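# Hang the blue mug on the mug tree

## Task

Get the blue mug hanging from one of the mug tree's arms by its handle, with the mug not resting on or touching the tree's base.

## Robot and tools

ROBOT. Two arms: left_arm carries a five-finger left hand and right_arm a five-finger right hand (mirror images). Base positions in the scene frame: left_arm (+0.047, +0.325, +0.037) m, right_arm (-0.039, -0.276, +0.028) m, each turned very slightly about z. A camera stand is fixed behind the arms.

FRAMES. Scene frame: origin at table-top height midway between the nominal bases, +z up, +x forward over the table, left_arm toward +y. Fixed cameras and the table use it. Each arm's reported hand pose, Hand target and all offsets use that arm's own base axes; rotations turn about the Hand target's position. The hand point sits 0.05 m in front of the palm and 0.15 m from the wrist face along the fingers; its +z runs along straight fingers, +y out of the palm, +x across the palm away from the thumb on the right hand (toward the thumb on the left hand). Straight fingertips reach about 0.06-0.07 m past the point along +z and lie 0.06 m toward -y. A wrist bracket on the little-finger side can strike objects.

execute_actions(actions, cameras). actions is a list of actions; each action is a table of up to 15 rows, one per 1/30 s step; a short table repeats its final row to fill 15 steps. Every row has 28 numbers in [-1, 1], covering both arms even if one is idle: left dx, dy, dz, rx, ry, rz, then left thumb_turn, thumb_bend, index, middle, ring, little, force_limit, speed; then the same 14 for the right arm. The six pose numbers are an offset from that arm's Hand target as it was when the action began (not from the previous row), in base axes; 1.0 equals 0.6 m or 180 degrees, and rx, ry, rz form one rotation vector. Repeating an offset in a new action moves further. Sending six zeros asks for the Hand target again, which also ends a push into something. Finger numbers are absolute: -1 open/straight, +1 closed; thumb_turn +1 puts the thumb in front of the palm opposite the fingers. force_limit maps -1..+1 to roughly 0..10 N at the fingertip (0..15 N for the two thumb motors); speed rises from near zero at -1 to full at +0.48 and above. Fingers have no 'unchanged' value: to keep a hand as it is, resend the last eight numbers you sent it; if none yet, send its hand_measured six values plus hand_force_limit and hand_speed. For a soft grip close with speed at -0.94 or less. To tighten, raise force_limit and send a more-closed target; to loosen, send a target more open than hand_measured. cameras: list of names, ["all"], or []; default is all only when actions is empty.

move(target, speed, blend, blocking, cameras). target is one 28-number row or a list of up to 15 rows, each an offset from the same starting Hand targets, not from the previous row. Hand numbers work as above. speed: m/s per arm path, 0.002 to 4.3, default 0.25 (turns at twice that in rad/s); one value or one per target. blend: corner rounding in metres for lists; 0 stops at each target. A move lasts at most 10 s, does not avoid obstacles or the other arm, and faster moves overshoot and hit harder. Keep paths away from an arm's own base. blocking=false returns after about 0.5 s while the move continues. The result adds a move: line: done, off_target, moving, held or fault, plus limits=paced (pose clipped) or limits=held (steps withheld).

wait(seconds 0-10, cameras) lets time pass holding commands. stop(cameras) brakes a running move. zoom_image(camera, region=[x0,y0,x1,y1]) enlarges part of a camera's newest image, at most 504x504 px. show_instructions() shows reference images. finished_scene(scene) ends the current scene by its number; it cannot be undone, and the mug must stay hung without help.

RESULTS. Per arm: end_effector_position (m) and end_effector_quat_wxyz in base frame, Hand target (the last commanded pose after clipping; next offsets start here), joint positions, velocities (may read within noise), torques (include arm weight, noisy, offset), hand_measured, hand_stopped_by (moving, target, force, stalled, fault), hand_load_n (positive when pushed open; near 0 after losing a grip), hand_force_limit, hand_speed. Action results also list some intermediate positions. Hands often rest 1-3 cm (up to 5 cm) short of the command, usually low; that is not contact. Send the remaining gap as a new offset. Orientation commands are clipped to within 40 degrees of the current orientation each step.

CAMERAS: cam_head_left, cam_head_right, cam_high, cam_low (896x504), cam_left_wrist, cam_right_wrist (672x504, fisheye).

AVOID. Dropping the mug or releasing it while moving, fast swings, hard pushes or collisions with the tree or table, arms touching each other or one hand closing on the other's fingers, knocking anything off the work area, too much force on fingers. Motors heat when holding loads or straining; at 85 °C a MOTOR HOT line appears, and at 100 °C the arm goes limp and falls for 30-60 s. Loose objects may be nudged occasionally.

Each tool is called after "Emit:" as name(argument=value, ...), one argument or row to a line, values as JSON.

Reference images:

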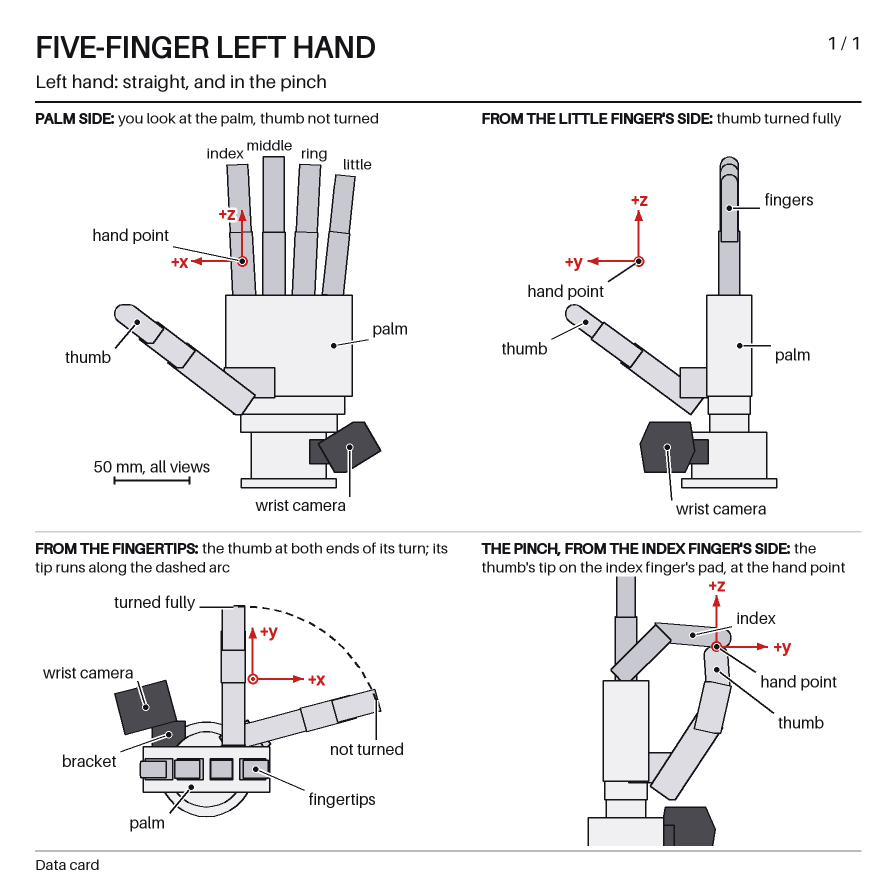

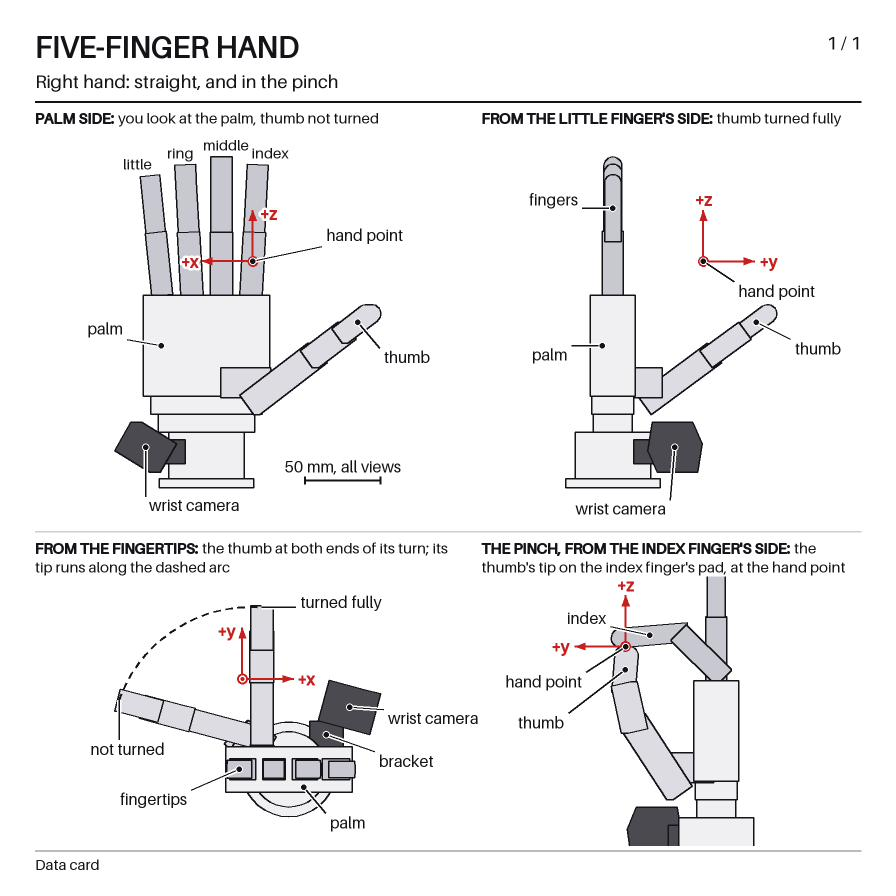

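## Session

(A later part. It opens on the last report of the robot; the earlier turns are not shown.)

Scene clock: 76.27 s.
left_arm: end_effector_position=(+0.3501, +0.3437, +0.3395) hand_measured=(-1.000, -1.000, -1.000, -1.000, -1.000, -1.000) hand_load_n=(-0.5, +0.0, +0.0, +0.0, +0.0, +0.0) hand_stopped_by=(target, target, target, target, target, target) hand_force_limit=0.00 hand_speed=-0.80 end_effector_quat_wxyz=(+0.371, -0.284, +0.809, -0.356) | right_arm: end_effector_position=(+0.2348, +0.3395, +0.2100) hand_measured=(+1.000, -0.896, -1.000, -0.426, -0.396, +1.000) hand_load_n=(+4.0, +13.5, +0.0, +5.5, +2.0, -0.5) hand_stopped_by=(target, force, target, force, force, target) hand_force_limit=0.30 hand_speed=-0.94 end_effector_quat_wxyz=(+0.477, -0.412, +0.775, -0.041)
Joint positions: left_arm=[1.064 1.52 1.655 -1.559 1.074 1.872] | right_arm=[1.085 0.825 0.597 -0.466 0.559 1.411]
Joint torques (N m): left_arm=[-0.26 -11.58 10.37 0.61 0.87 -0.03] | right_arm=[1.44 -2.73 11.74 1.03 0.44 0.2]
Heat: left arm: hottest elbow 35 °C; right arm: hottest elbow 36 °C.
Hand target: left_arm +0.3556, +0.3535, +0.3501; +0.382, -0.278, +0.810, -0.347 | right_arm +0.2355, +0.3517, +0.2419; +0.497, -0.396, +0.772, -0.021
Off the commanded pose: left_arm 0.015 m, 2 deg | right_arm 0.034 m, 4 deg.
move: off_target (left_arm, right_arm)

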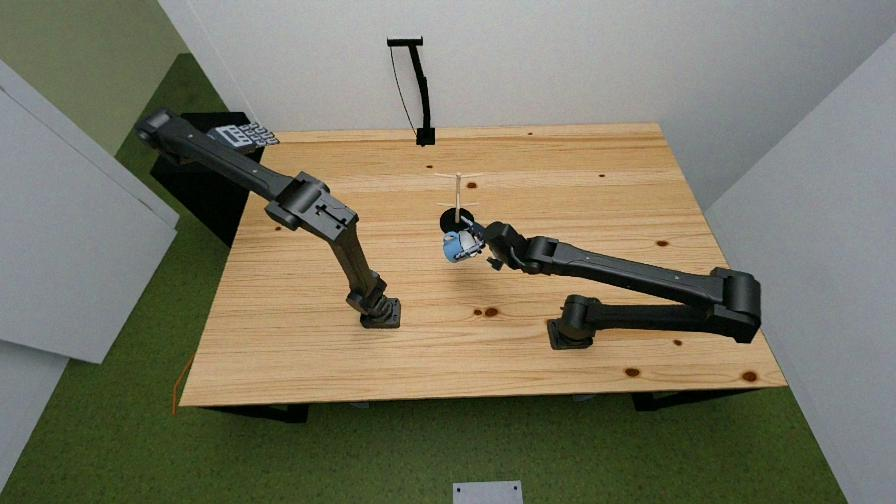

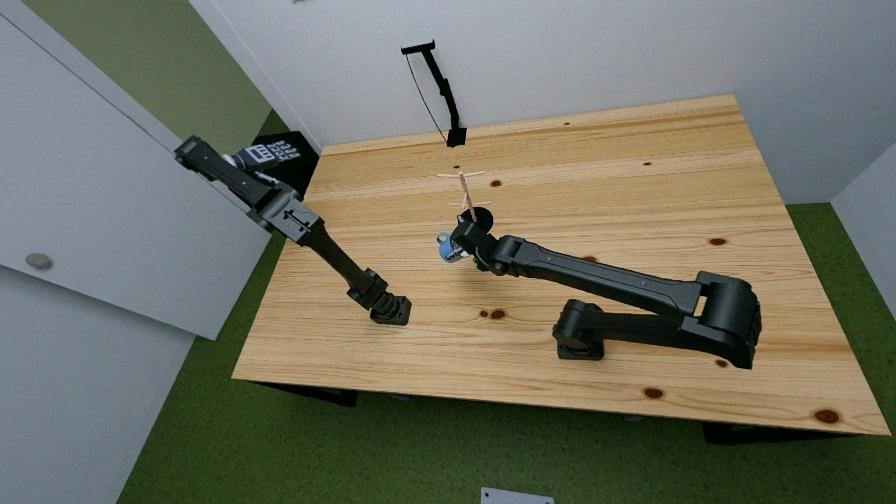

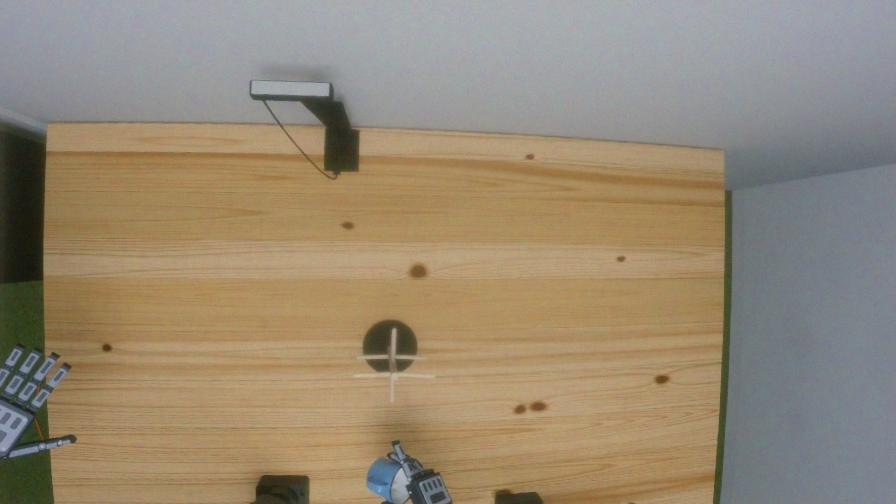

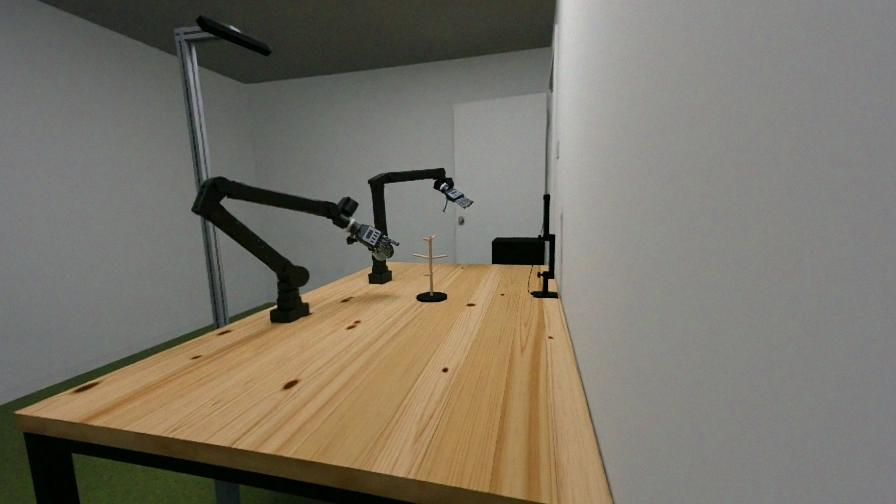

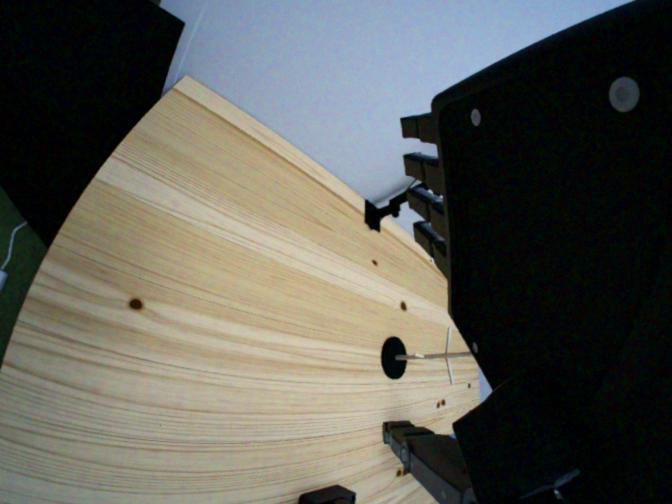

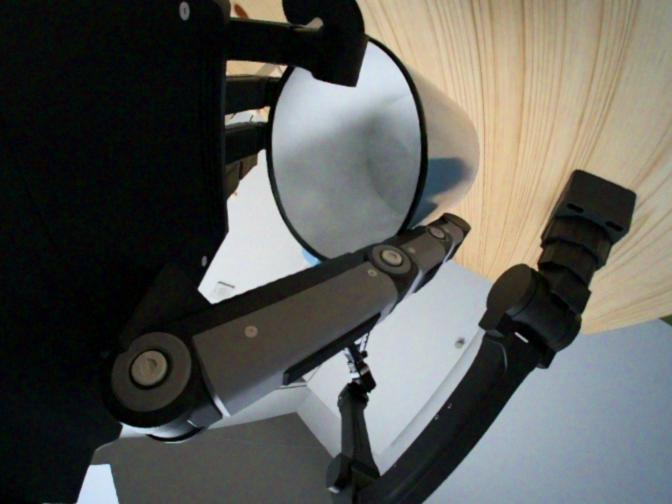

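Emit:
move(
  target=[0, 0, 0, 0, 0, 0, -1, -1, -1, -1, -1, -1, 0.0, -0.8, 0.1468, -0.0603, -0.09, 0, 0, 0, 1, -0.892, -1, 0.35, 0.3, 1, 0.3, -0.94],
  speed=0.12,
  cameras=["cam_head_left", "cam_head_right", "cam_high", "cam_low"],
)

Emit:
zoom_image(
  camera="cam_head_left",
  region=[435, 185, 485, 235],
)

Emit:
zoom_image(
  camera="cam_head_right",
  region=[430, 185, 480, 235],
)

Emit:
zoom_image(
  camera="cam_high",
  region=[350, 350, 430, 450],
)

Emit:
zoom_image(
  camera="cam_low",
  region=[380, 220, 440, 290],
)

Scene clock: 84.97 s.
left_arm: end_effector_position=(+0.3501, +0.3437, +0.3395) hand_measured=(-1.000, -1.000, -1.000, -1.000, -1.000, -1.000) hand_load_n=(+0.0, +0.0, +0.0, +0.0, +0.0, +0.0) hand_stopped_by=(target, target, target, target, target, target) hand_force_limit=0.00 hand_speed=-0.80 end_effector_quat_wxyz=(+0.371, -0.284, +0.809, -0.356) | right_arm: end_effector_position=(+0.3166, +0.3164, +0.1840) hand_measured=(+1.000, -0.896, -1.000, -0.426, -0.396, +1.000) hand_load_n=(+4.0, +13.5, +0.0, +6.0, +2.0, +0.0) hand_stopped_by=(target, force, target, force, force, target) hand_force_limit=0.30 hand_speed=-0.94 end_effector_quat_wxyz=(+0.490, -0.403, +0.773, -0.022)
Joint positions: left_arm=[1.064 1.52 1.655 -1.559 1.074 1.872] | right_arm=[0.76 0.95 0.546 -0.166 0.275 1.218]
Joint torques (N m): left_arm=[-0.38 -11.52 10.37 0.64 0.87 -0.03] | right_arm=[-0.62 -2.26 8.47 2 -0.11 -0.05]
Heat: left arm: hottest elbow 35 °C; right arm: hottest elbow 37 °C.
Hand target: left_arm +0.3556, +0.3535, +0.3501; +0.382, -0.278, +0.810, -0.347 | right_arm +0.3235, +0.3156, +0.1879; +0.497, -0.396, +0.772, -0.021
Off the commanded pose: left_arm 0.015 m, 2 deg | right_arm 0.008 m, 1 deg.
move: off_target (left_arm)
Images, in order (width x height): cam_head_left 896x504, cam_head_right 896x504, cam_high 896x504, cam_low 896x504.

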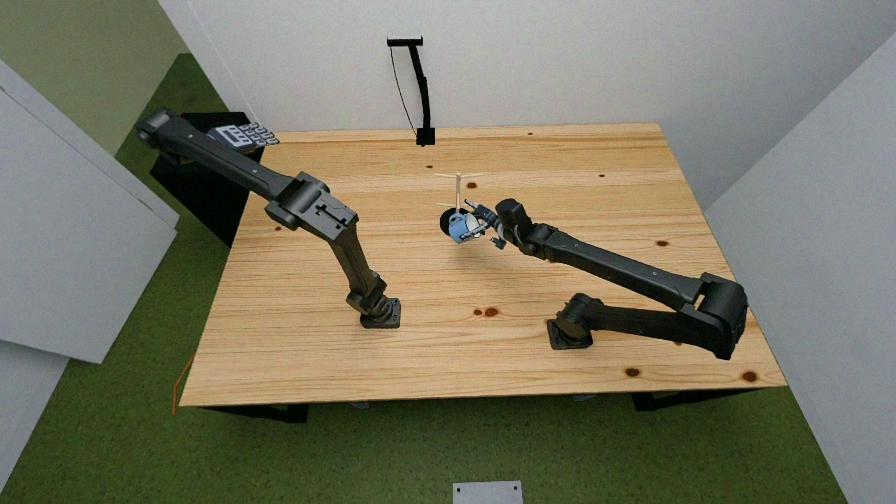

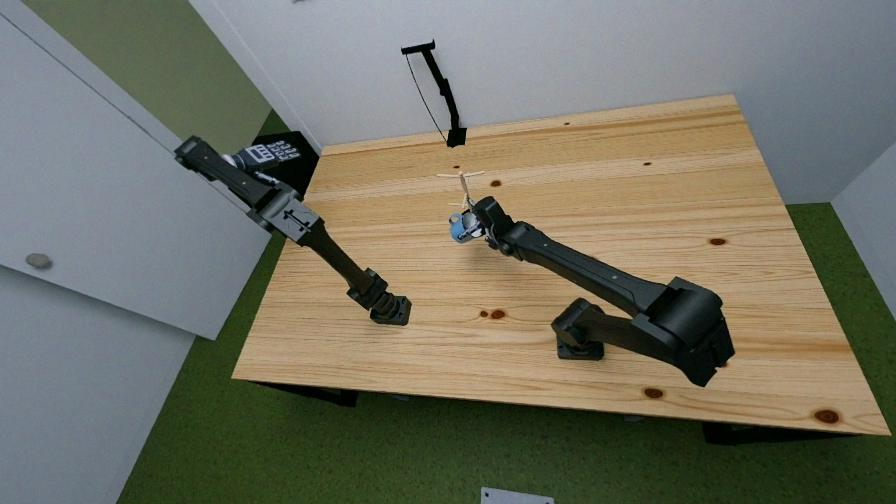

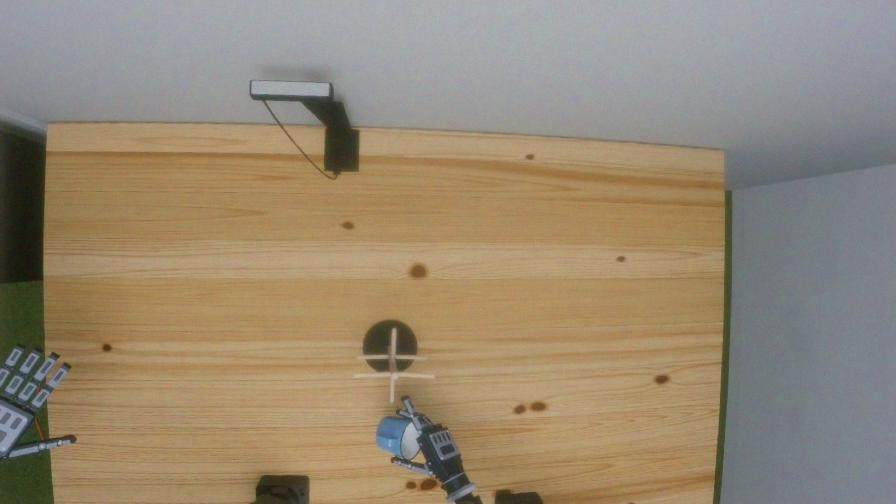

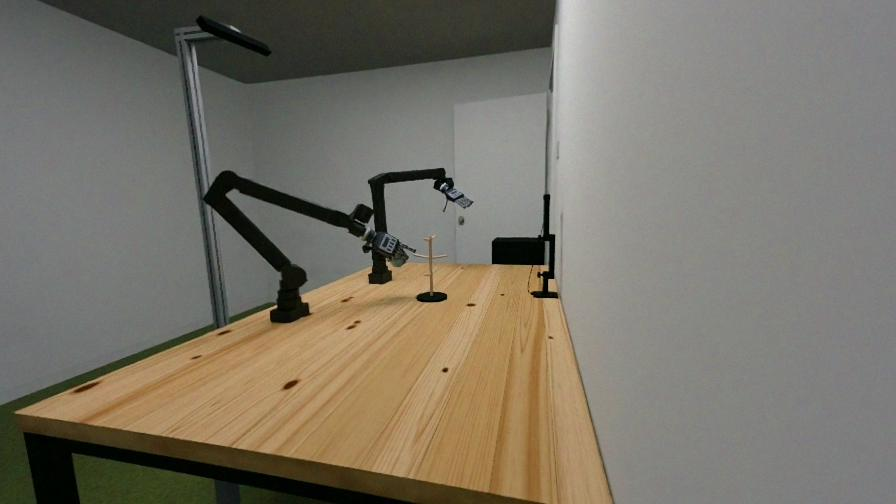

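Scaled by 10.080 from the camera's 896x504 image, which has a finer 1280x720 frame.

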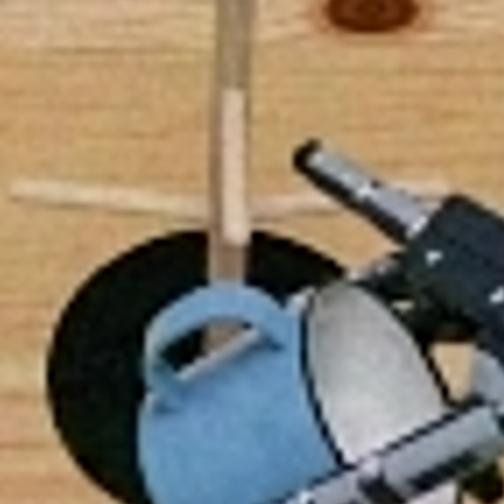

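Scaled by 10.080 from the camera's 896x504 image, which has a finer 1280x720 frame.

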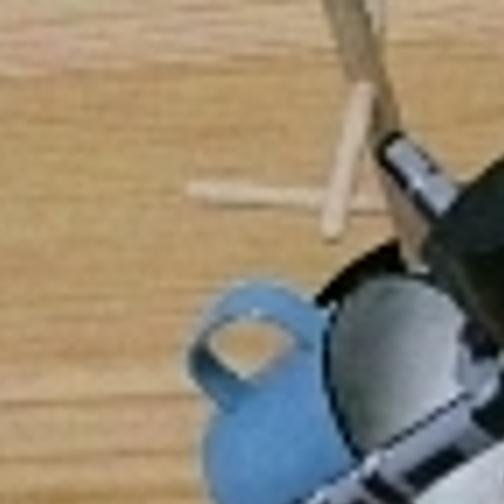

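Scaled by 5.040 from the camera's 896x504 image, which has a finer 1280x720 frame.

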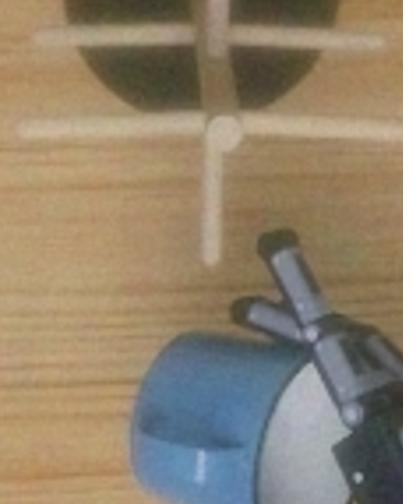

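Scaled by 7.200 from the camera's 896x504 image, which has a finer 1280x720 frame.

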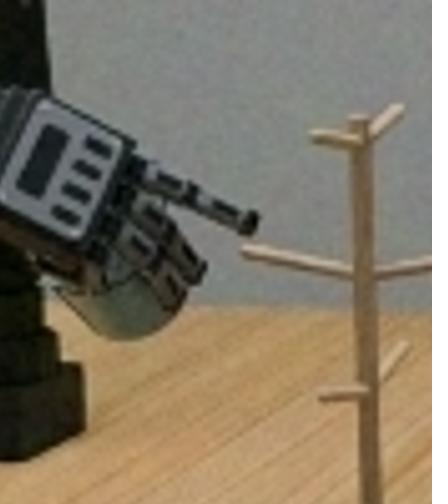

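Emit:
move(
  target=[0, 0, 0, 0, 0, 0, -1, -1, -1, -1, -1, -1, 0.0, -0.8, 0.005, -0.0245, -0.063, 0, 0, 0, 1, -0.892, -1, 0.35, 0.3, 1, 0.3, -0.94],
  speed=0.08,
  cameras=["cam_head_left", "cam_head_right", "cam_high", "cam_low"],
)

Emit:
zoom_image(
  camera="cam_head_left",
  region=[435, 190, 485, 240],
)

Emit:
zoom_image(
  camera="cam_head_right",
  region=[435, 190, 485, 240],
)

Emit:
zoom_image(
  camera="cam_high",
  region=[350, 350, 430, 450],
)

Emit:
zoom_image(
  camera="cam_low",
  region=[385, 225, 435, 275],
)

Scene clock: 92.80 s.
left_arm: end_effector_position=(+0.3501, +0.3437, +0.3395) hand_measured=(-1.000, -1.000, -1.000, -1.000, -1.000, -1.000) hand_load_n=(+0.0, +0.0, +0.0, +0.0, +0.0, +0.0) hand_stopped_by=(target, target, target, target, target, target) hand_force_limit=0.00 hand_speed=-0.80 end_effector_quat_wxyz=(+0.371, -0.284, +0.809, -0.356) | right_arm: end_effector_position=(+0.3197, +0.3021, +0.1461) hand_measured=(+1.000, -0.896, -1.000, -0.426, -0.396, +1.000) hand_load_n=(+4.5, +13.5, +0.0, +5.5, +2.0, -0.5) hand_stopped_by=(target, force, target, force, force, target) hand_force_limit=0.30 hand_speed=-0.94 end_effector_quat_wxyz=(+0.489, -0.403, +0.773, -0.022)
Joint positions: left_arm=[1.064 1.52 1.655 -1.559 1.074 1.872] | right_arm=[0.712 0.994 0.458 -0.027 0.234 1.192]
Joint torques (N m): left_arm=[-0.38 -11.52 10.29 0.62 0.87 -0.04] | right_arm=[-0.21 -2.43 7.92 1.88 -0.13 0.04]
Heat: left arm: hottest elbow 35 °C; right arm: hottest elbow 37 °C.
Hand target: left_arm +0.3556, +0.3535, +0.3501; +0.382, -0.278, +0.810, -0.347 | right_arm +0.3266, +0.3009, +0.1501; +0.497, -0.396, +0.772, -0.021
Off the commanded pose: left_arm 0.015 m, 2 deg | right_arm 0.008 m, 1 deg.
move: off_target (left_arm)
Images, in order (width x height): cam_head_left 896x504, cam_head_right 896x504, cam_high 896x504, cam_low 896x504.

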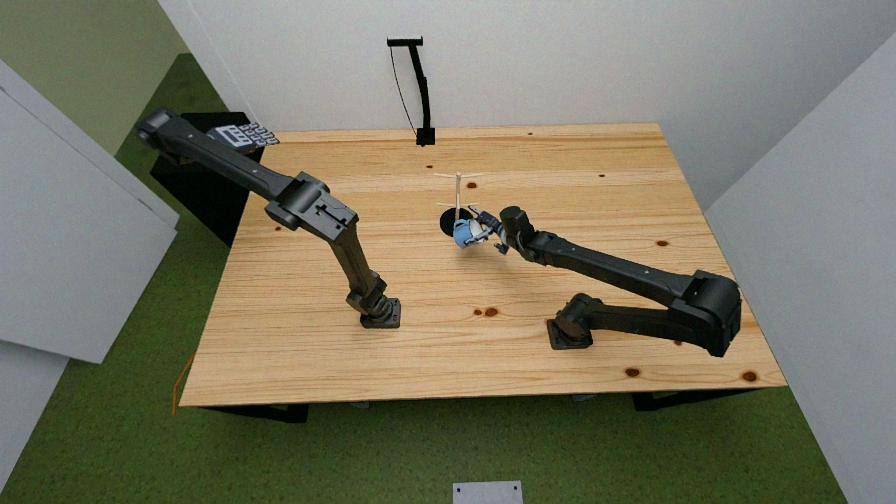

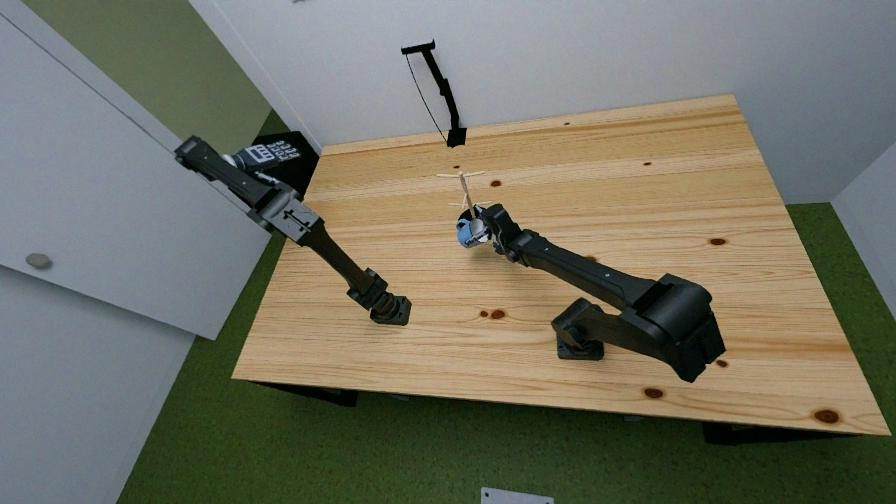

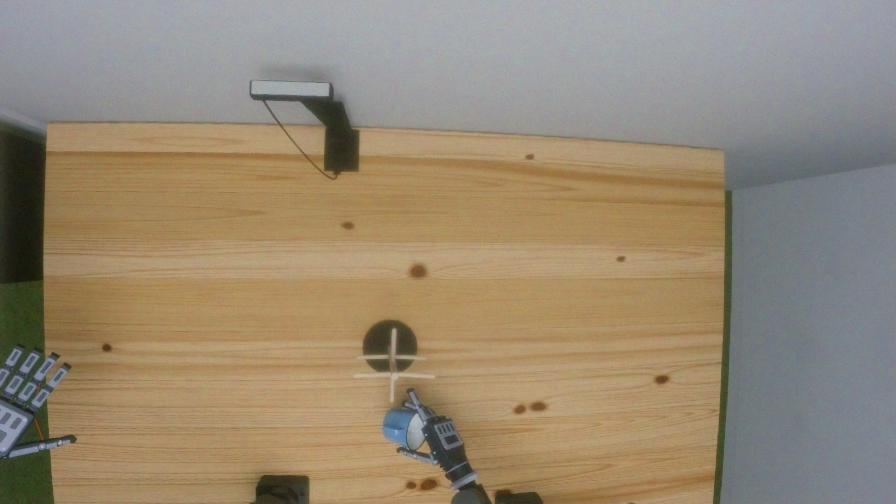

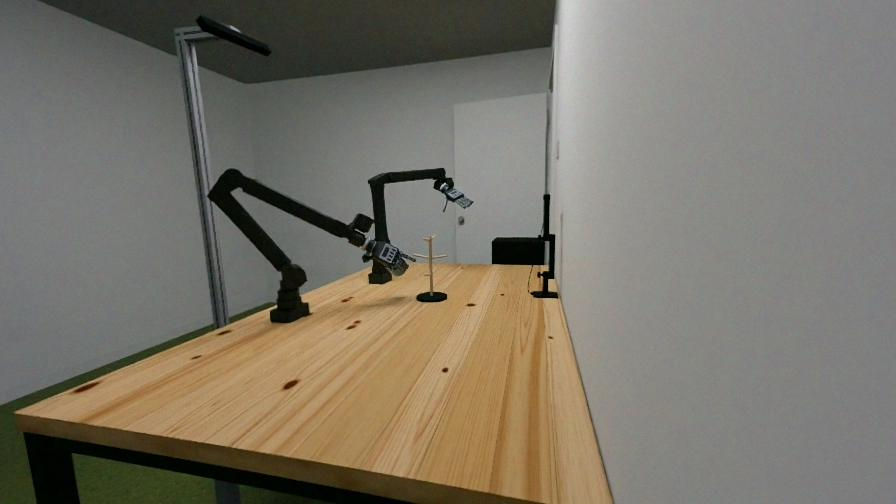

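Scaled by 10.080 from the camera's 896x504 image, which has a finer 1280x720 frame.

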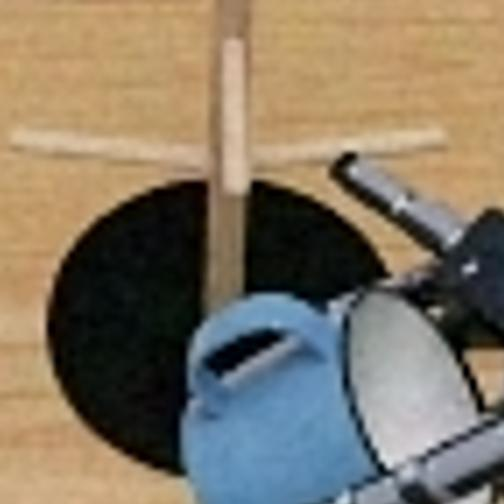

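Scaled by 10.080 from the camera's 896x504 image, which has a finer 1280x720 frame.

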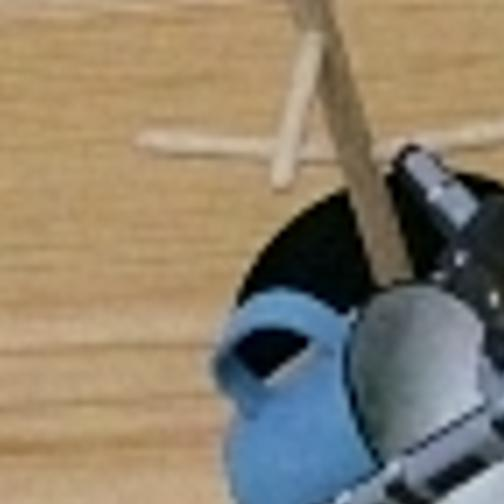

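Scaled by 5.040 from the camera's 896x504 image, which has a finer 1280x720 frame.

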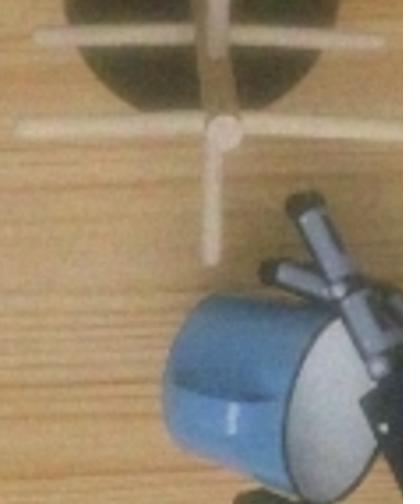

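Scaled by 10.080 from the camera's 896x504 image, which has a finer 1280x720 frame.

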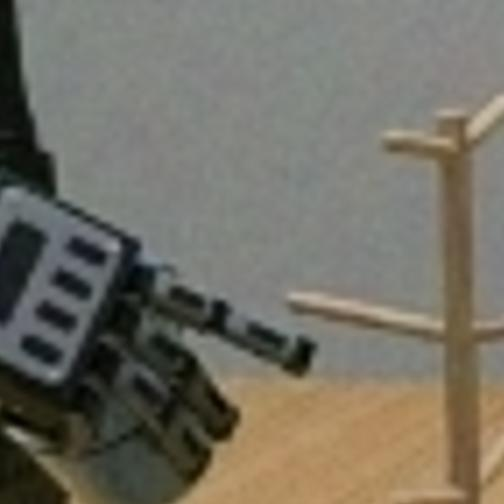

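Emit:
move(
  target=[0, 0, 0, 0, 0, 0, -1, -1, -1, -1, -1, -1, 0.0, -0.8, 0.005, -0.0017, 0.05, 0, 0, 0, 1, -0.892, -1, 0.35, 0.3, 1, 0.3, -0.94],
  speed=0.06,
  cameras=["cam_head_left", "cam_head_right", "cam_high", "cam_low"],
)

Emit:
zoom_image(
  camera="cam_head_left",
  region=[435, 190, 485, 240],
)

Emit:
zoom_image(
  camera="cam_head_right",
  region=[435, 190, 485, 240],
)

Emit:
zoom_image(
  camera="cam_low",
  region=[385, 225, 435, 275],
)

Scene clock: 97.03 s.
left_arm: end_effector_position=(+0.3501, +0.3437, +0.3395) hand_measured=(-1.000, -1.000, -1.000, -1.000, -1.000, -1.000) hand_load_n=(+0.0, +0.0, +0.0, +0.0, +0.0, +0.0) hand_stopped_by=(target, target, target, target, target, target) hand_force_limit=0.00 hand_speed=-0.80 end_effector_quat_wxyz=(+0.371, -0.284, +0.809, -0.356) | right_arm: end_effector_position=(+0.3104, +0.2912, +0.1398) hand_measured=(+1.000, -0.896, -1.000, -0.426, -0.396, +1.000) hand_load_n=(+4.5, +13.5, +0.0, +5.5, +2.0, +0.0) hand_stopped_by=(target, force, target, force, force, target) hand_force_limit=0.30 hand_speed=-0.94 end_effector_quat_wxyz=(+0.466, -0.413, +0.782, -0.027)
Joint positions: left_arm=[1.064 1.52 1.655 -1.559 1.074 1.872] | right_arm=[0.702 0.958 0.458 -0.117 0.225 1.186]
Joint torques (N m): left_arm=[-0.38 -11.63 10.33 0.62 0.87 -0.03] | right_arm=[-0.32 -4.25 12.34 1.31 -0.13 0]
Heat: left arm: hottest elbow 36 °C; right arm: hottest elbow 37 °C.
Hand target: left_arm +0.3556, +0.3535, +0.3501; +0.382, -0.278, +0.810, -0.347 | right_arm +0.3295, +0.2999, +0.1800; +0.497, -0.396, +0.772, -0.021
Off the commanded pose: left_arm 0.015 m, 2 deg | right_arm 0.045 m, 4 deg.
move: off_target (left_arm, right_arm)
Images, in order (width x height): cam_head_left 896x504, cam_head_right 896x504, cam_high 896x504, cam_low 896x504.

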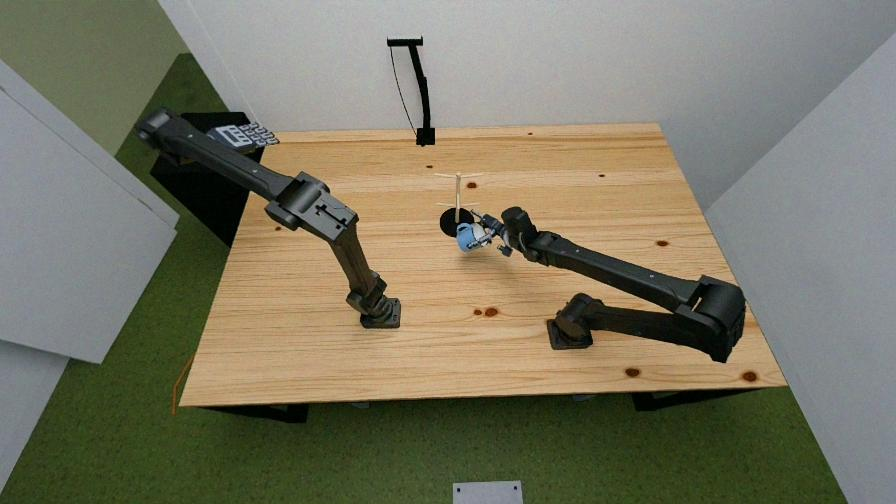

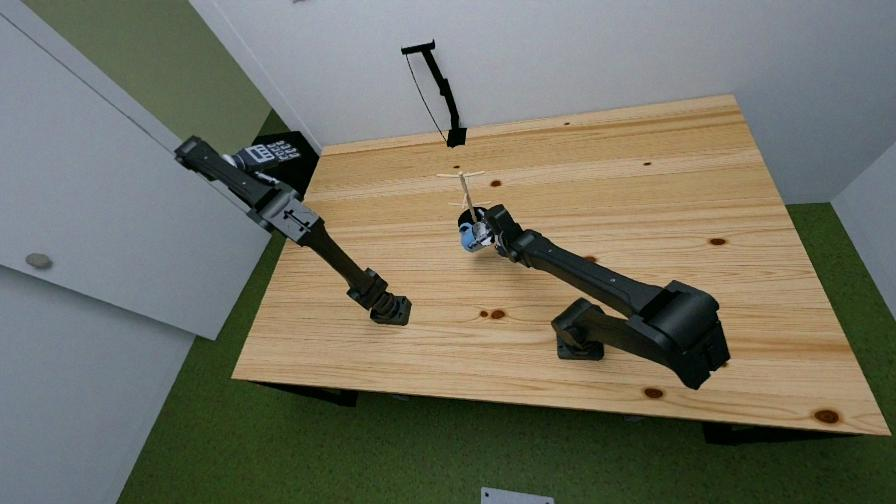

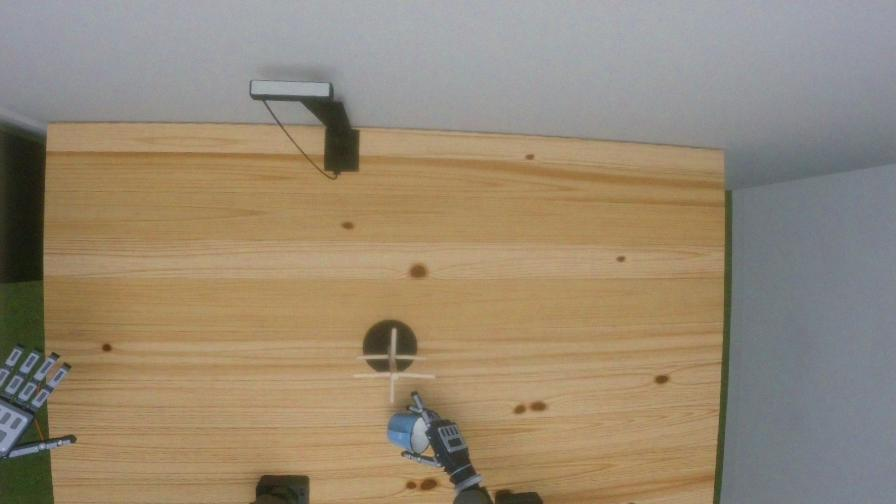

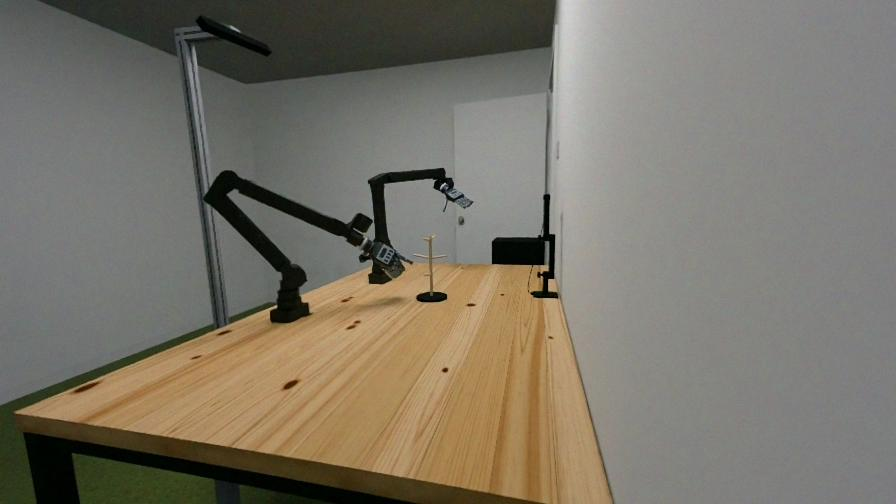

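Scaled by 10.080 from the camera's 896x504 image, which has a finer 1280x720 frame.

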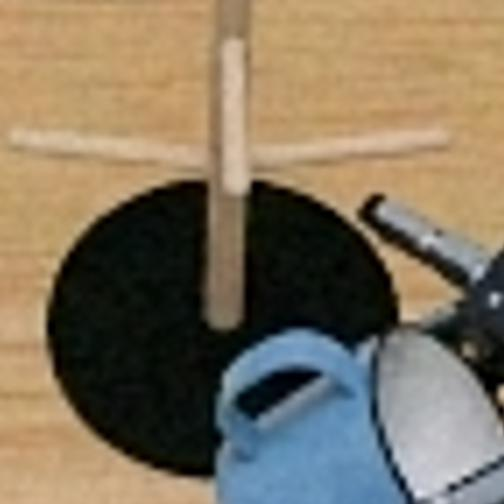

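Scaled by 10.080 from the camera's 896x504 image, which has a finer 1280x720 frame.

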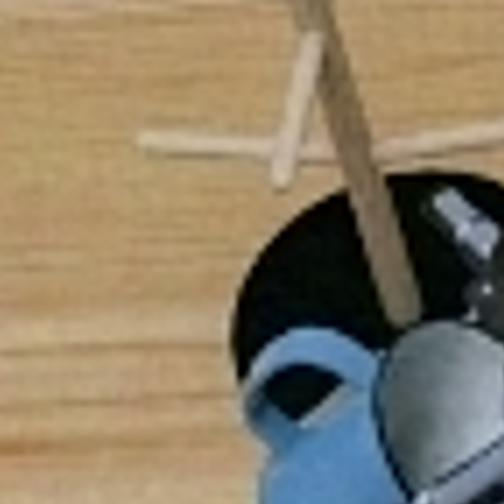

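Scaled by 10.080 from the camera's 896x504 image, which has a finer 1280x720 frame.

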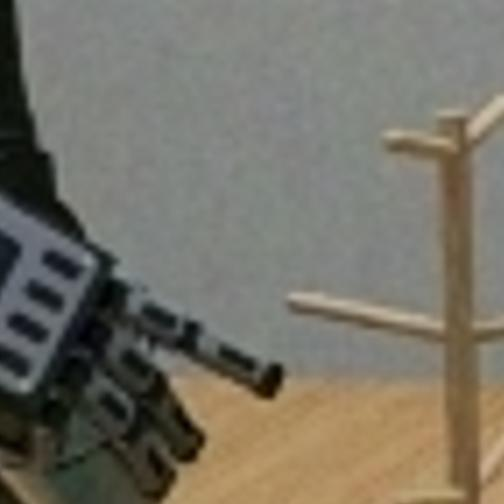

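Emit:
move(
  target=[0, 0, 0, 0, 0, 0, -1, -1, -1, -1, -1, -1, 0.0, -0.8, 0.0205, 0.0165, 0.032, 0, 0, 0, 1, -0.892, -1, 0.35, 0.3, 1, 0.3, -0.94],
  speed=0.06,
  cameras=["cam_head_left", "cam_head_right", "cam_high", "cam_low"],
)

Emit:
zoom_image(
  camera="cam_head_left",
  region=[435, 190, 485, 240],
)

Emit:
zoom_image(
  camera="cam_head_right",
  region=[435, 190, 485, 240],
)

Emit:
zoom_image(
  camera="cam_low",
  region=[385, 225, 435, 275],
)

Emit:
zoom_image(
  camera="cam_high",
  region=[350, 350, 430, 450],
)

Scene clock: 99.97 s.
left_arm: end_effector_position=(+0.3501, +0.3437, +0.3395) hand_measured=(-1.000, -1.000, -1.000, -1.000, -1.000, -1.000) hand_load_n=(+0.0, +0.0, +0.0, +0.0, +0.0, +0.0) hand_stopped_by=(target, target, target, target, target, target) hand_force_limit=0.00 hand_speed=-0.80 end_effector_quat_wxyz=(+0.371, -0.284, +0.809, -0.356) | right_arm: end_effector_position=(+0.3238, +0.3022, +0.1698) hand_measured=(+1.000, -0.896, -1.000, -0.426, -0.396, +1.000) hand_load_n=(+4.0, +13.5, +0.0, +6.0, +2.0, -0.5) hand_stopped_by=(target, force, target, force, force, target) hand_force_limit=0.30 hand_speed=-0.94 end_effector_quat_wxyz=(+0.477, -0.408, +0.778, -0.024)
Joint positions: left_arm=[1.064 1.52 1.655 -1.559 1.074 1.872] | right_arm=[0.701 0.962 0.53 -0.16 0.224 1.185]
Joint torques (N m): left_arm=[-0.5 -11.58 10.35 0.62 0.87 -0.04] | right_arm=[-0.44 -2.55 12.33 1.25 -0.15 0.01]
Heat: left arm: hottest elbow 36 °C; right arm: hottest elbow 38 °C.
Hand target: left_arm +0.3556, +0.3535, +0.3501; +0.382, -0.278, +0.810, -0.347 | right_arm +0.3418, +0.3097, +0.1991; +0.497, -0.396, +0.772, -0.021
Off the commanded pose: left_arm 0.015 m, 2 deg | right_arm 0.035 m, 3 deg.
move: off_target (left_arm, right_arm)
Images, in order (width x height): cam_head_left 896x504, cam_head_right 896x504, cam_high 896x504, cam_low 896x504.

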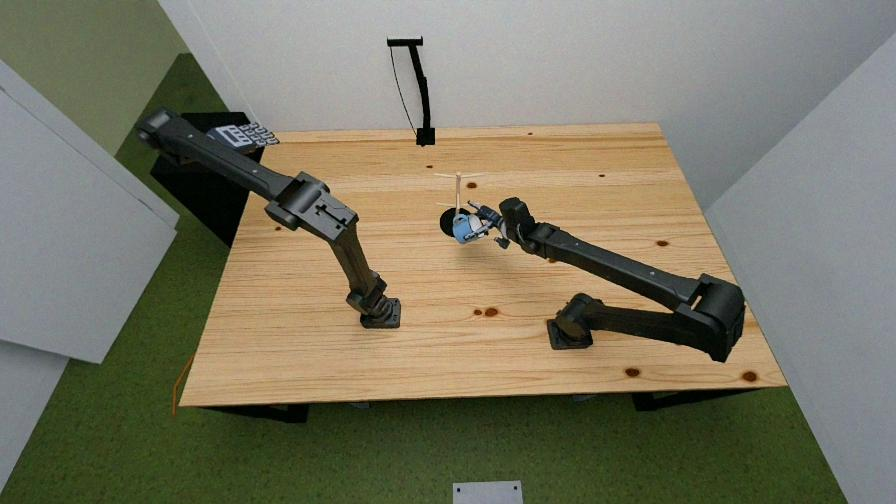

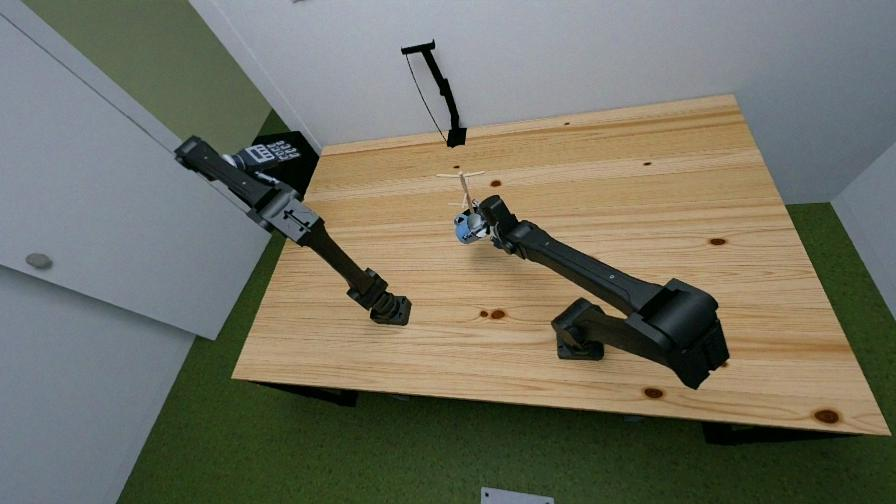

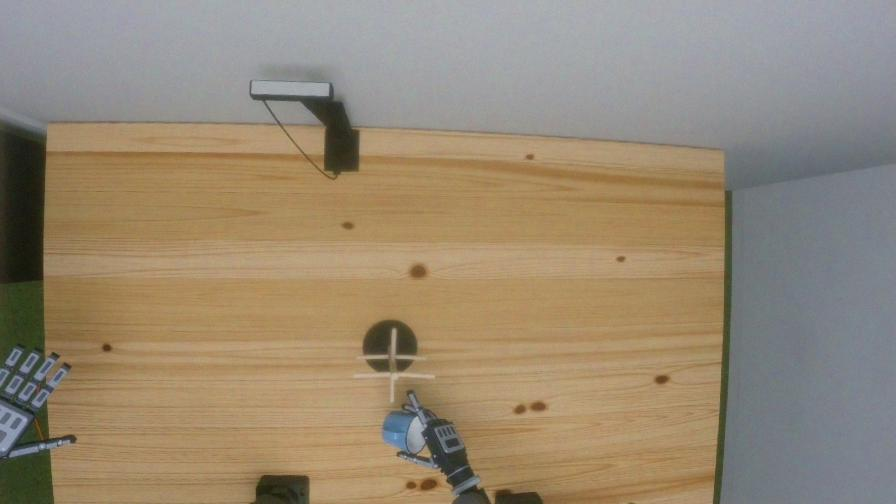

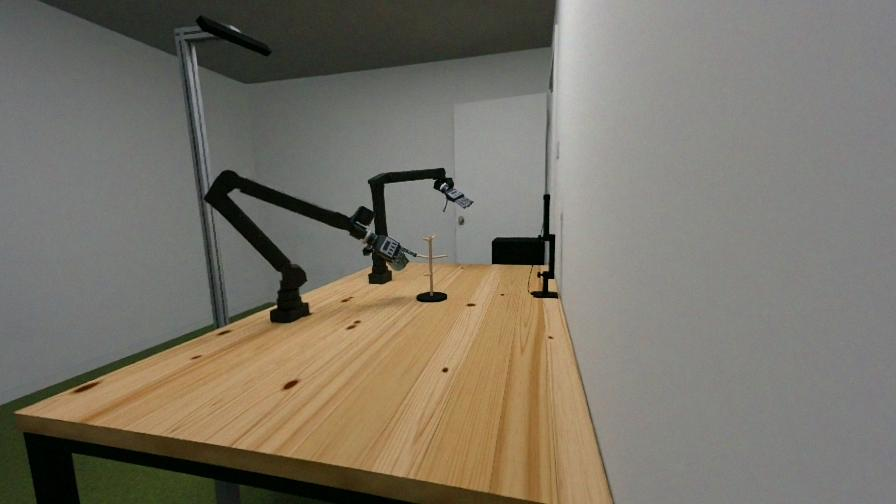

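Scaled by 10.080 from the camera's 896x504 image, which has a finer 1280x720 frame.

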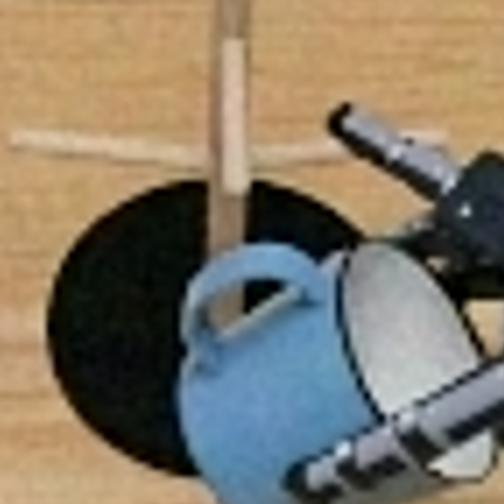

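Scaled by 10.080 from the camera's 896x504 image, which has a finer 1280x720 frame.

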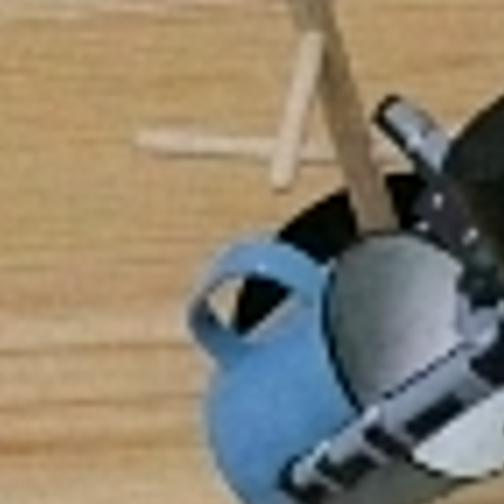

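Scaled by 10.080 from the camera's 896x504 image, which has a finer 1280x720 frame.

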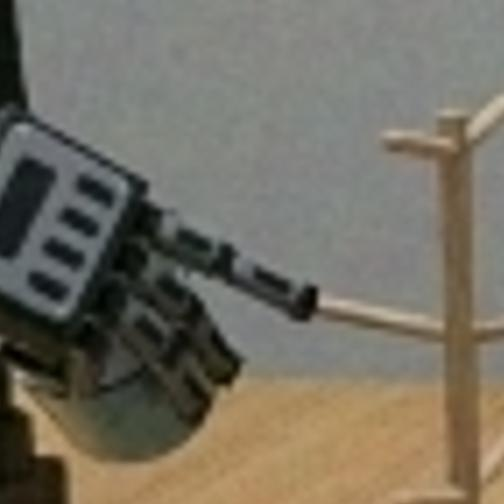

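Scaled by 5.040 from the camera's 896x504 image, which has a finer 1280x720 frame.

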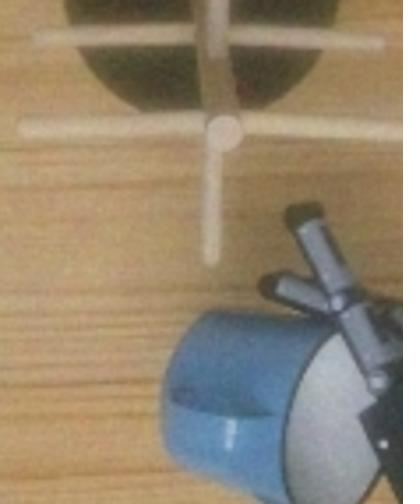

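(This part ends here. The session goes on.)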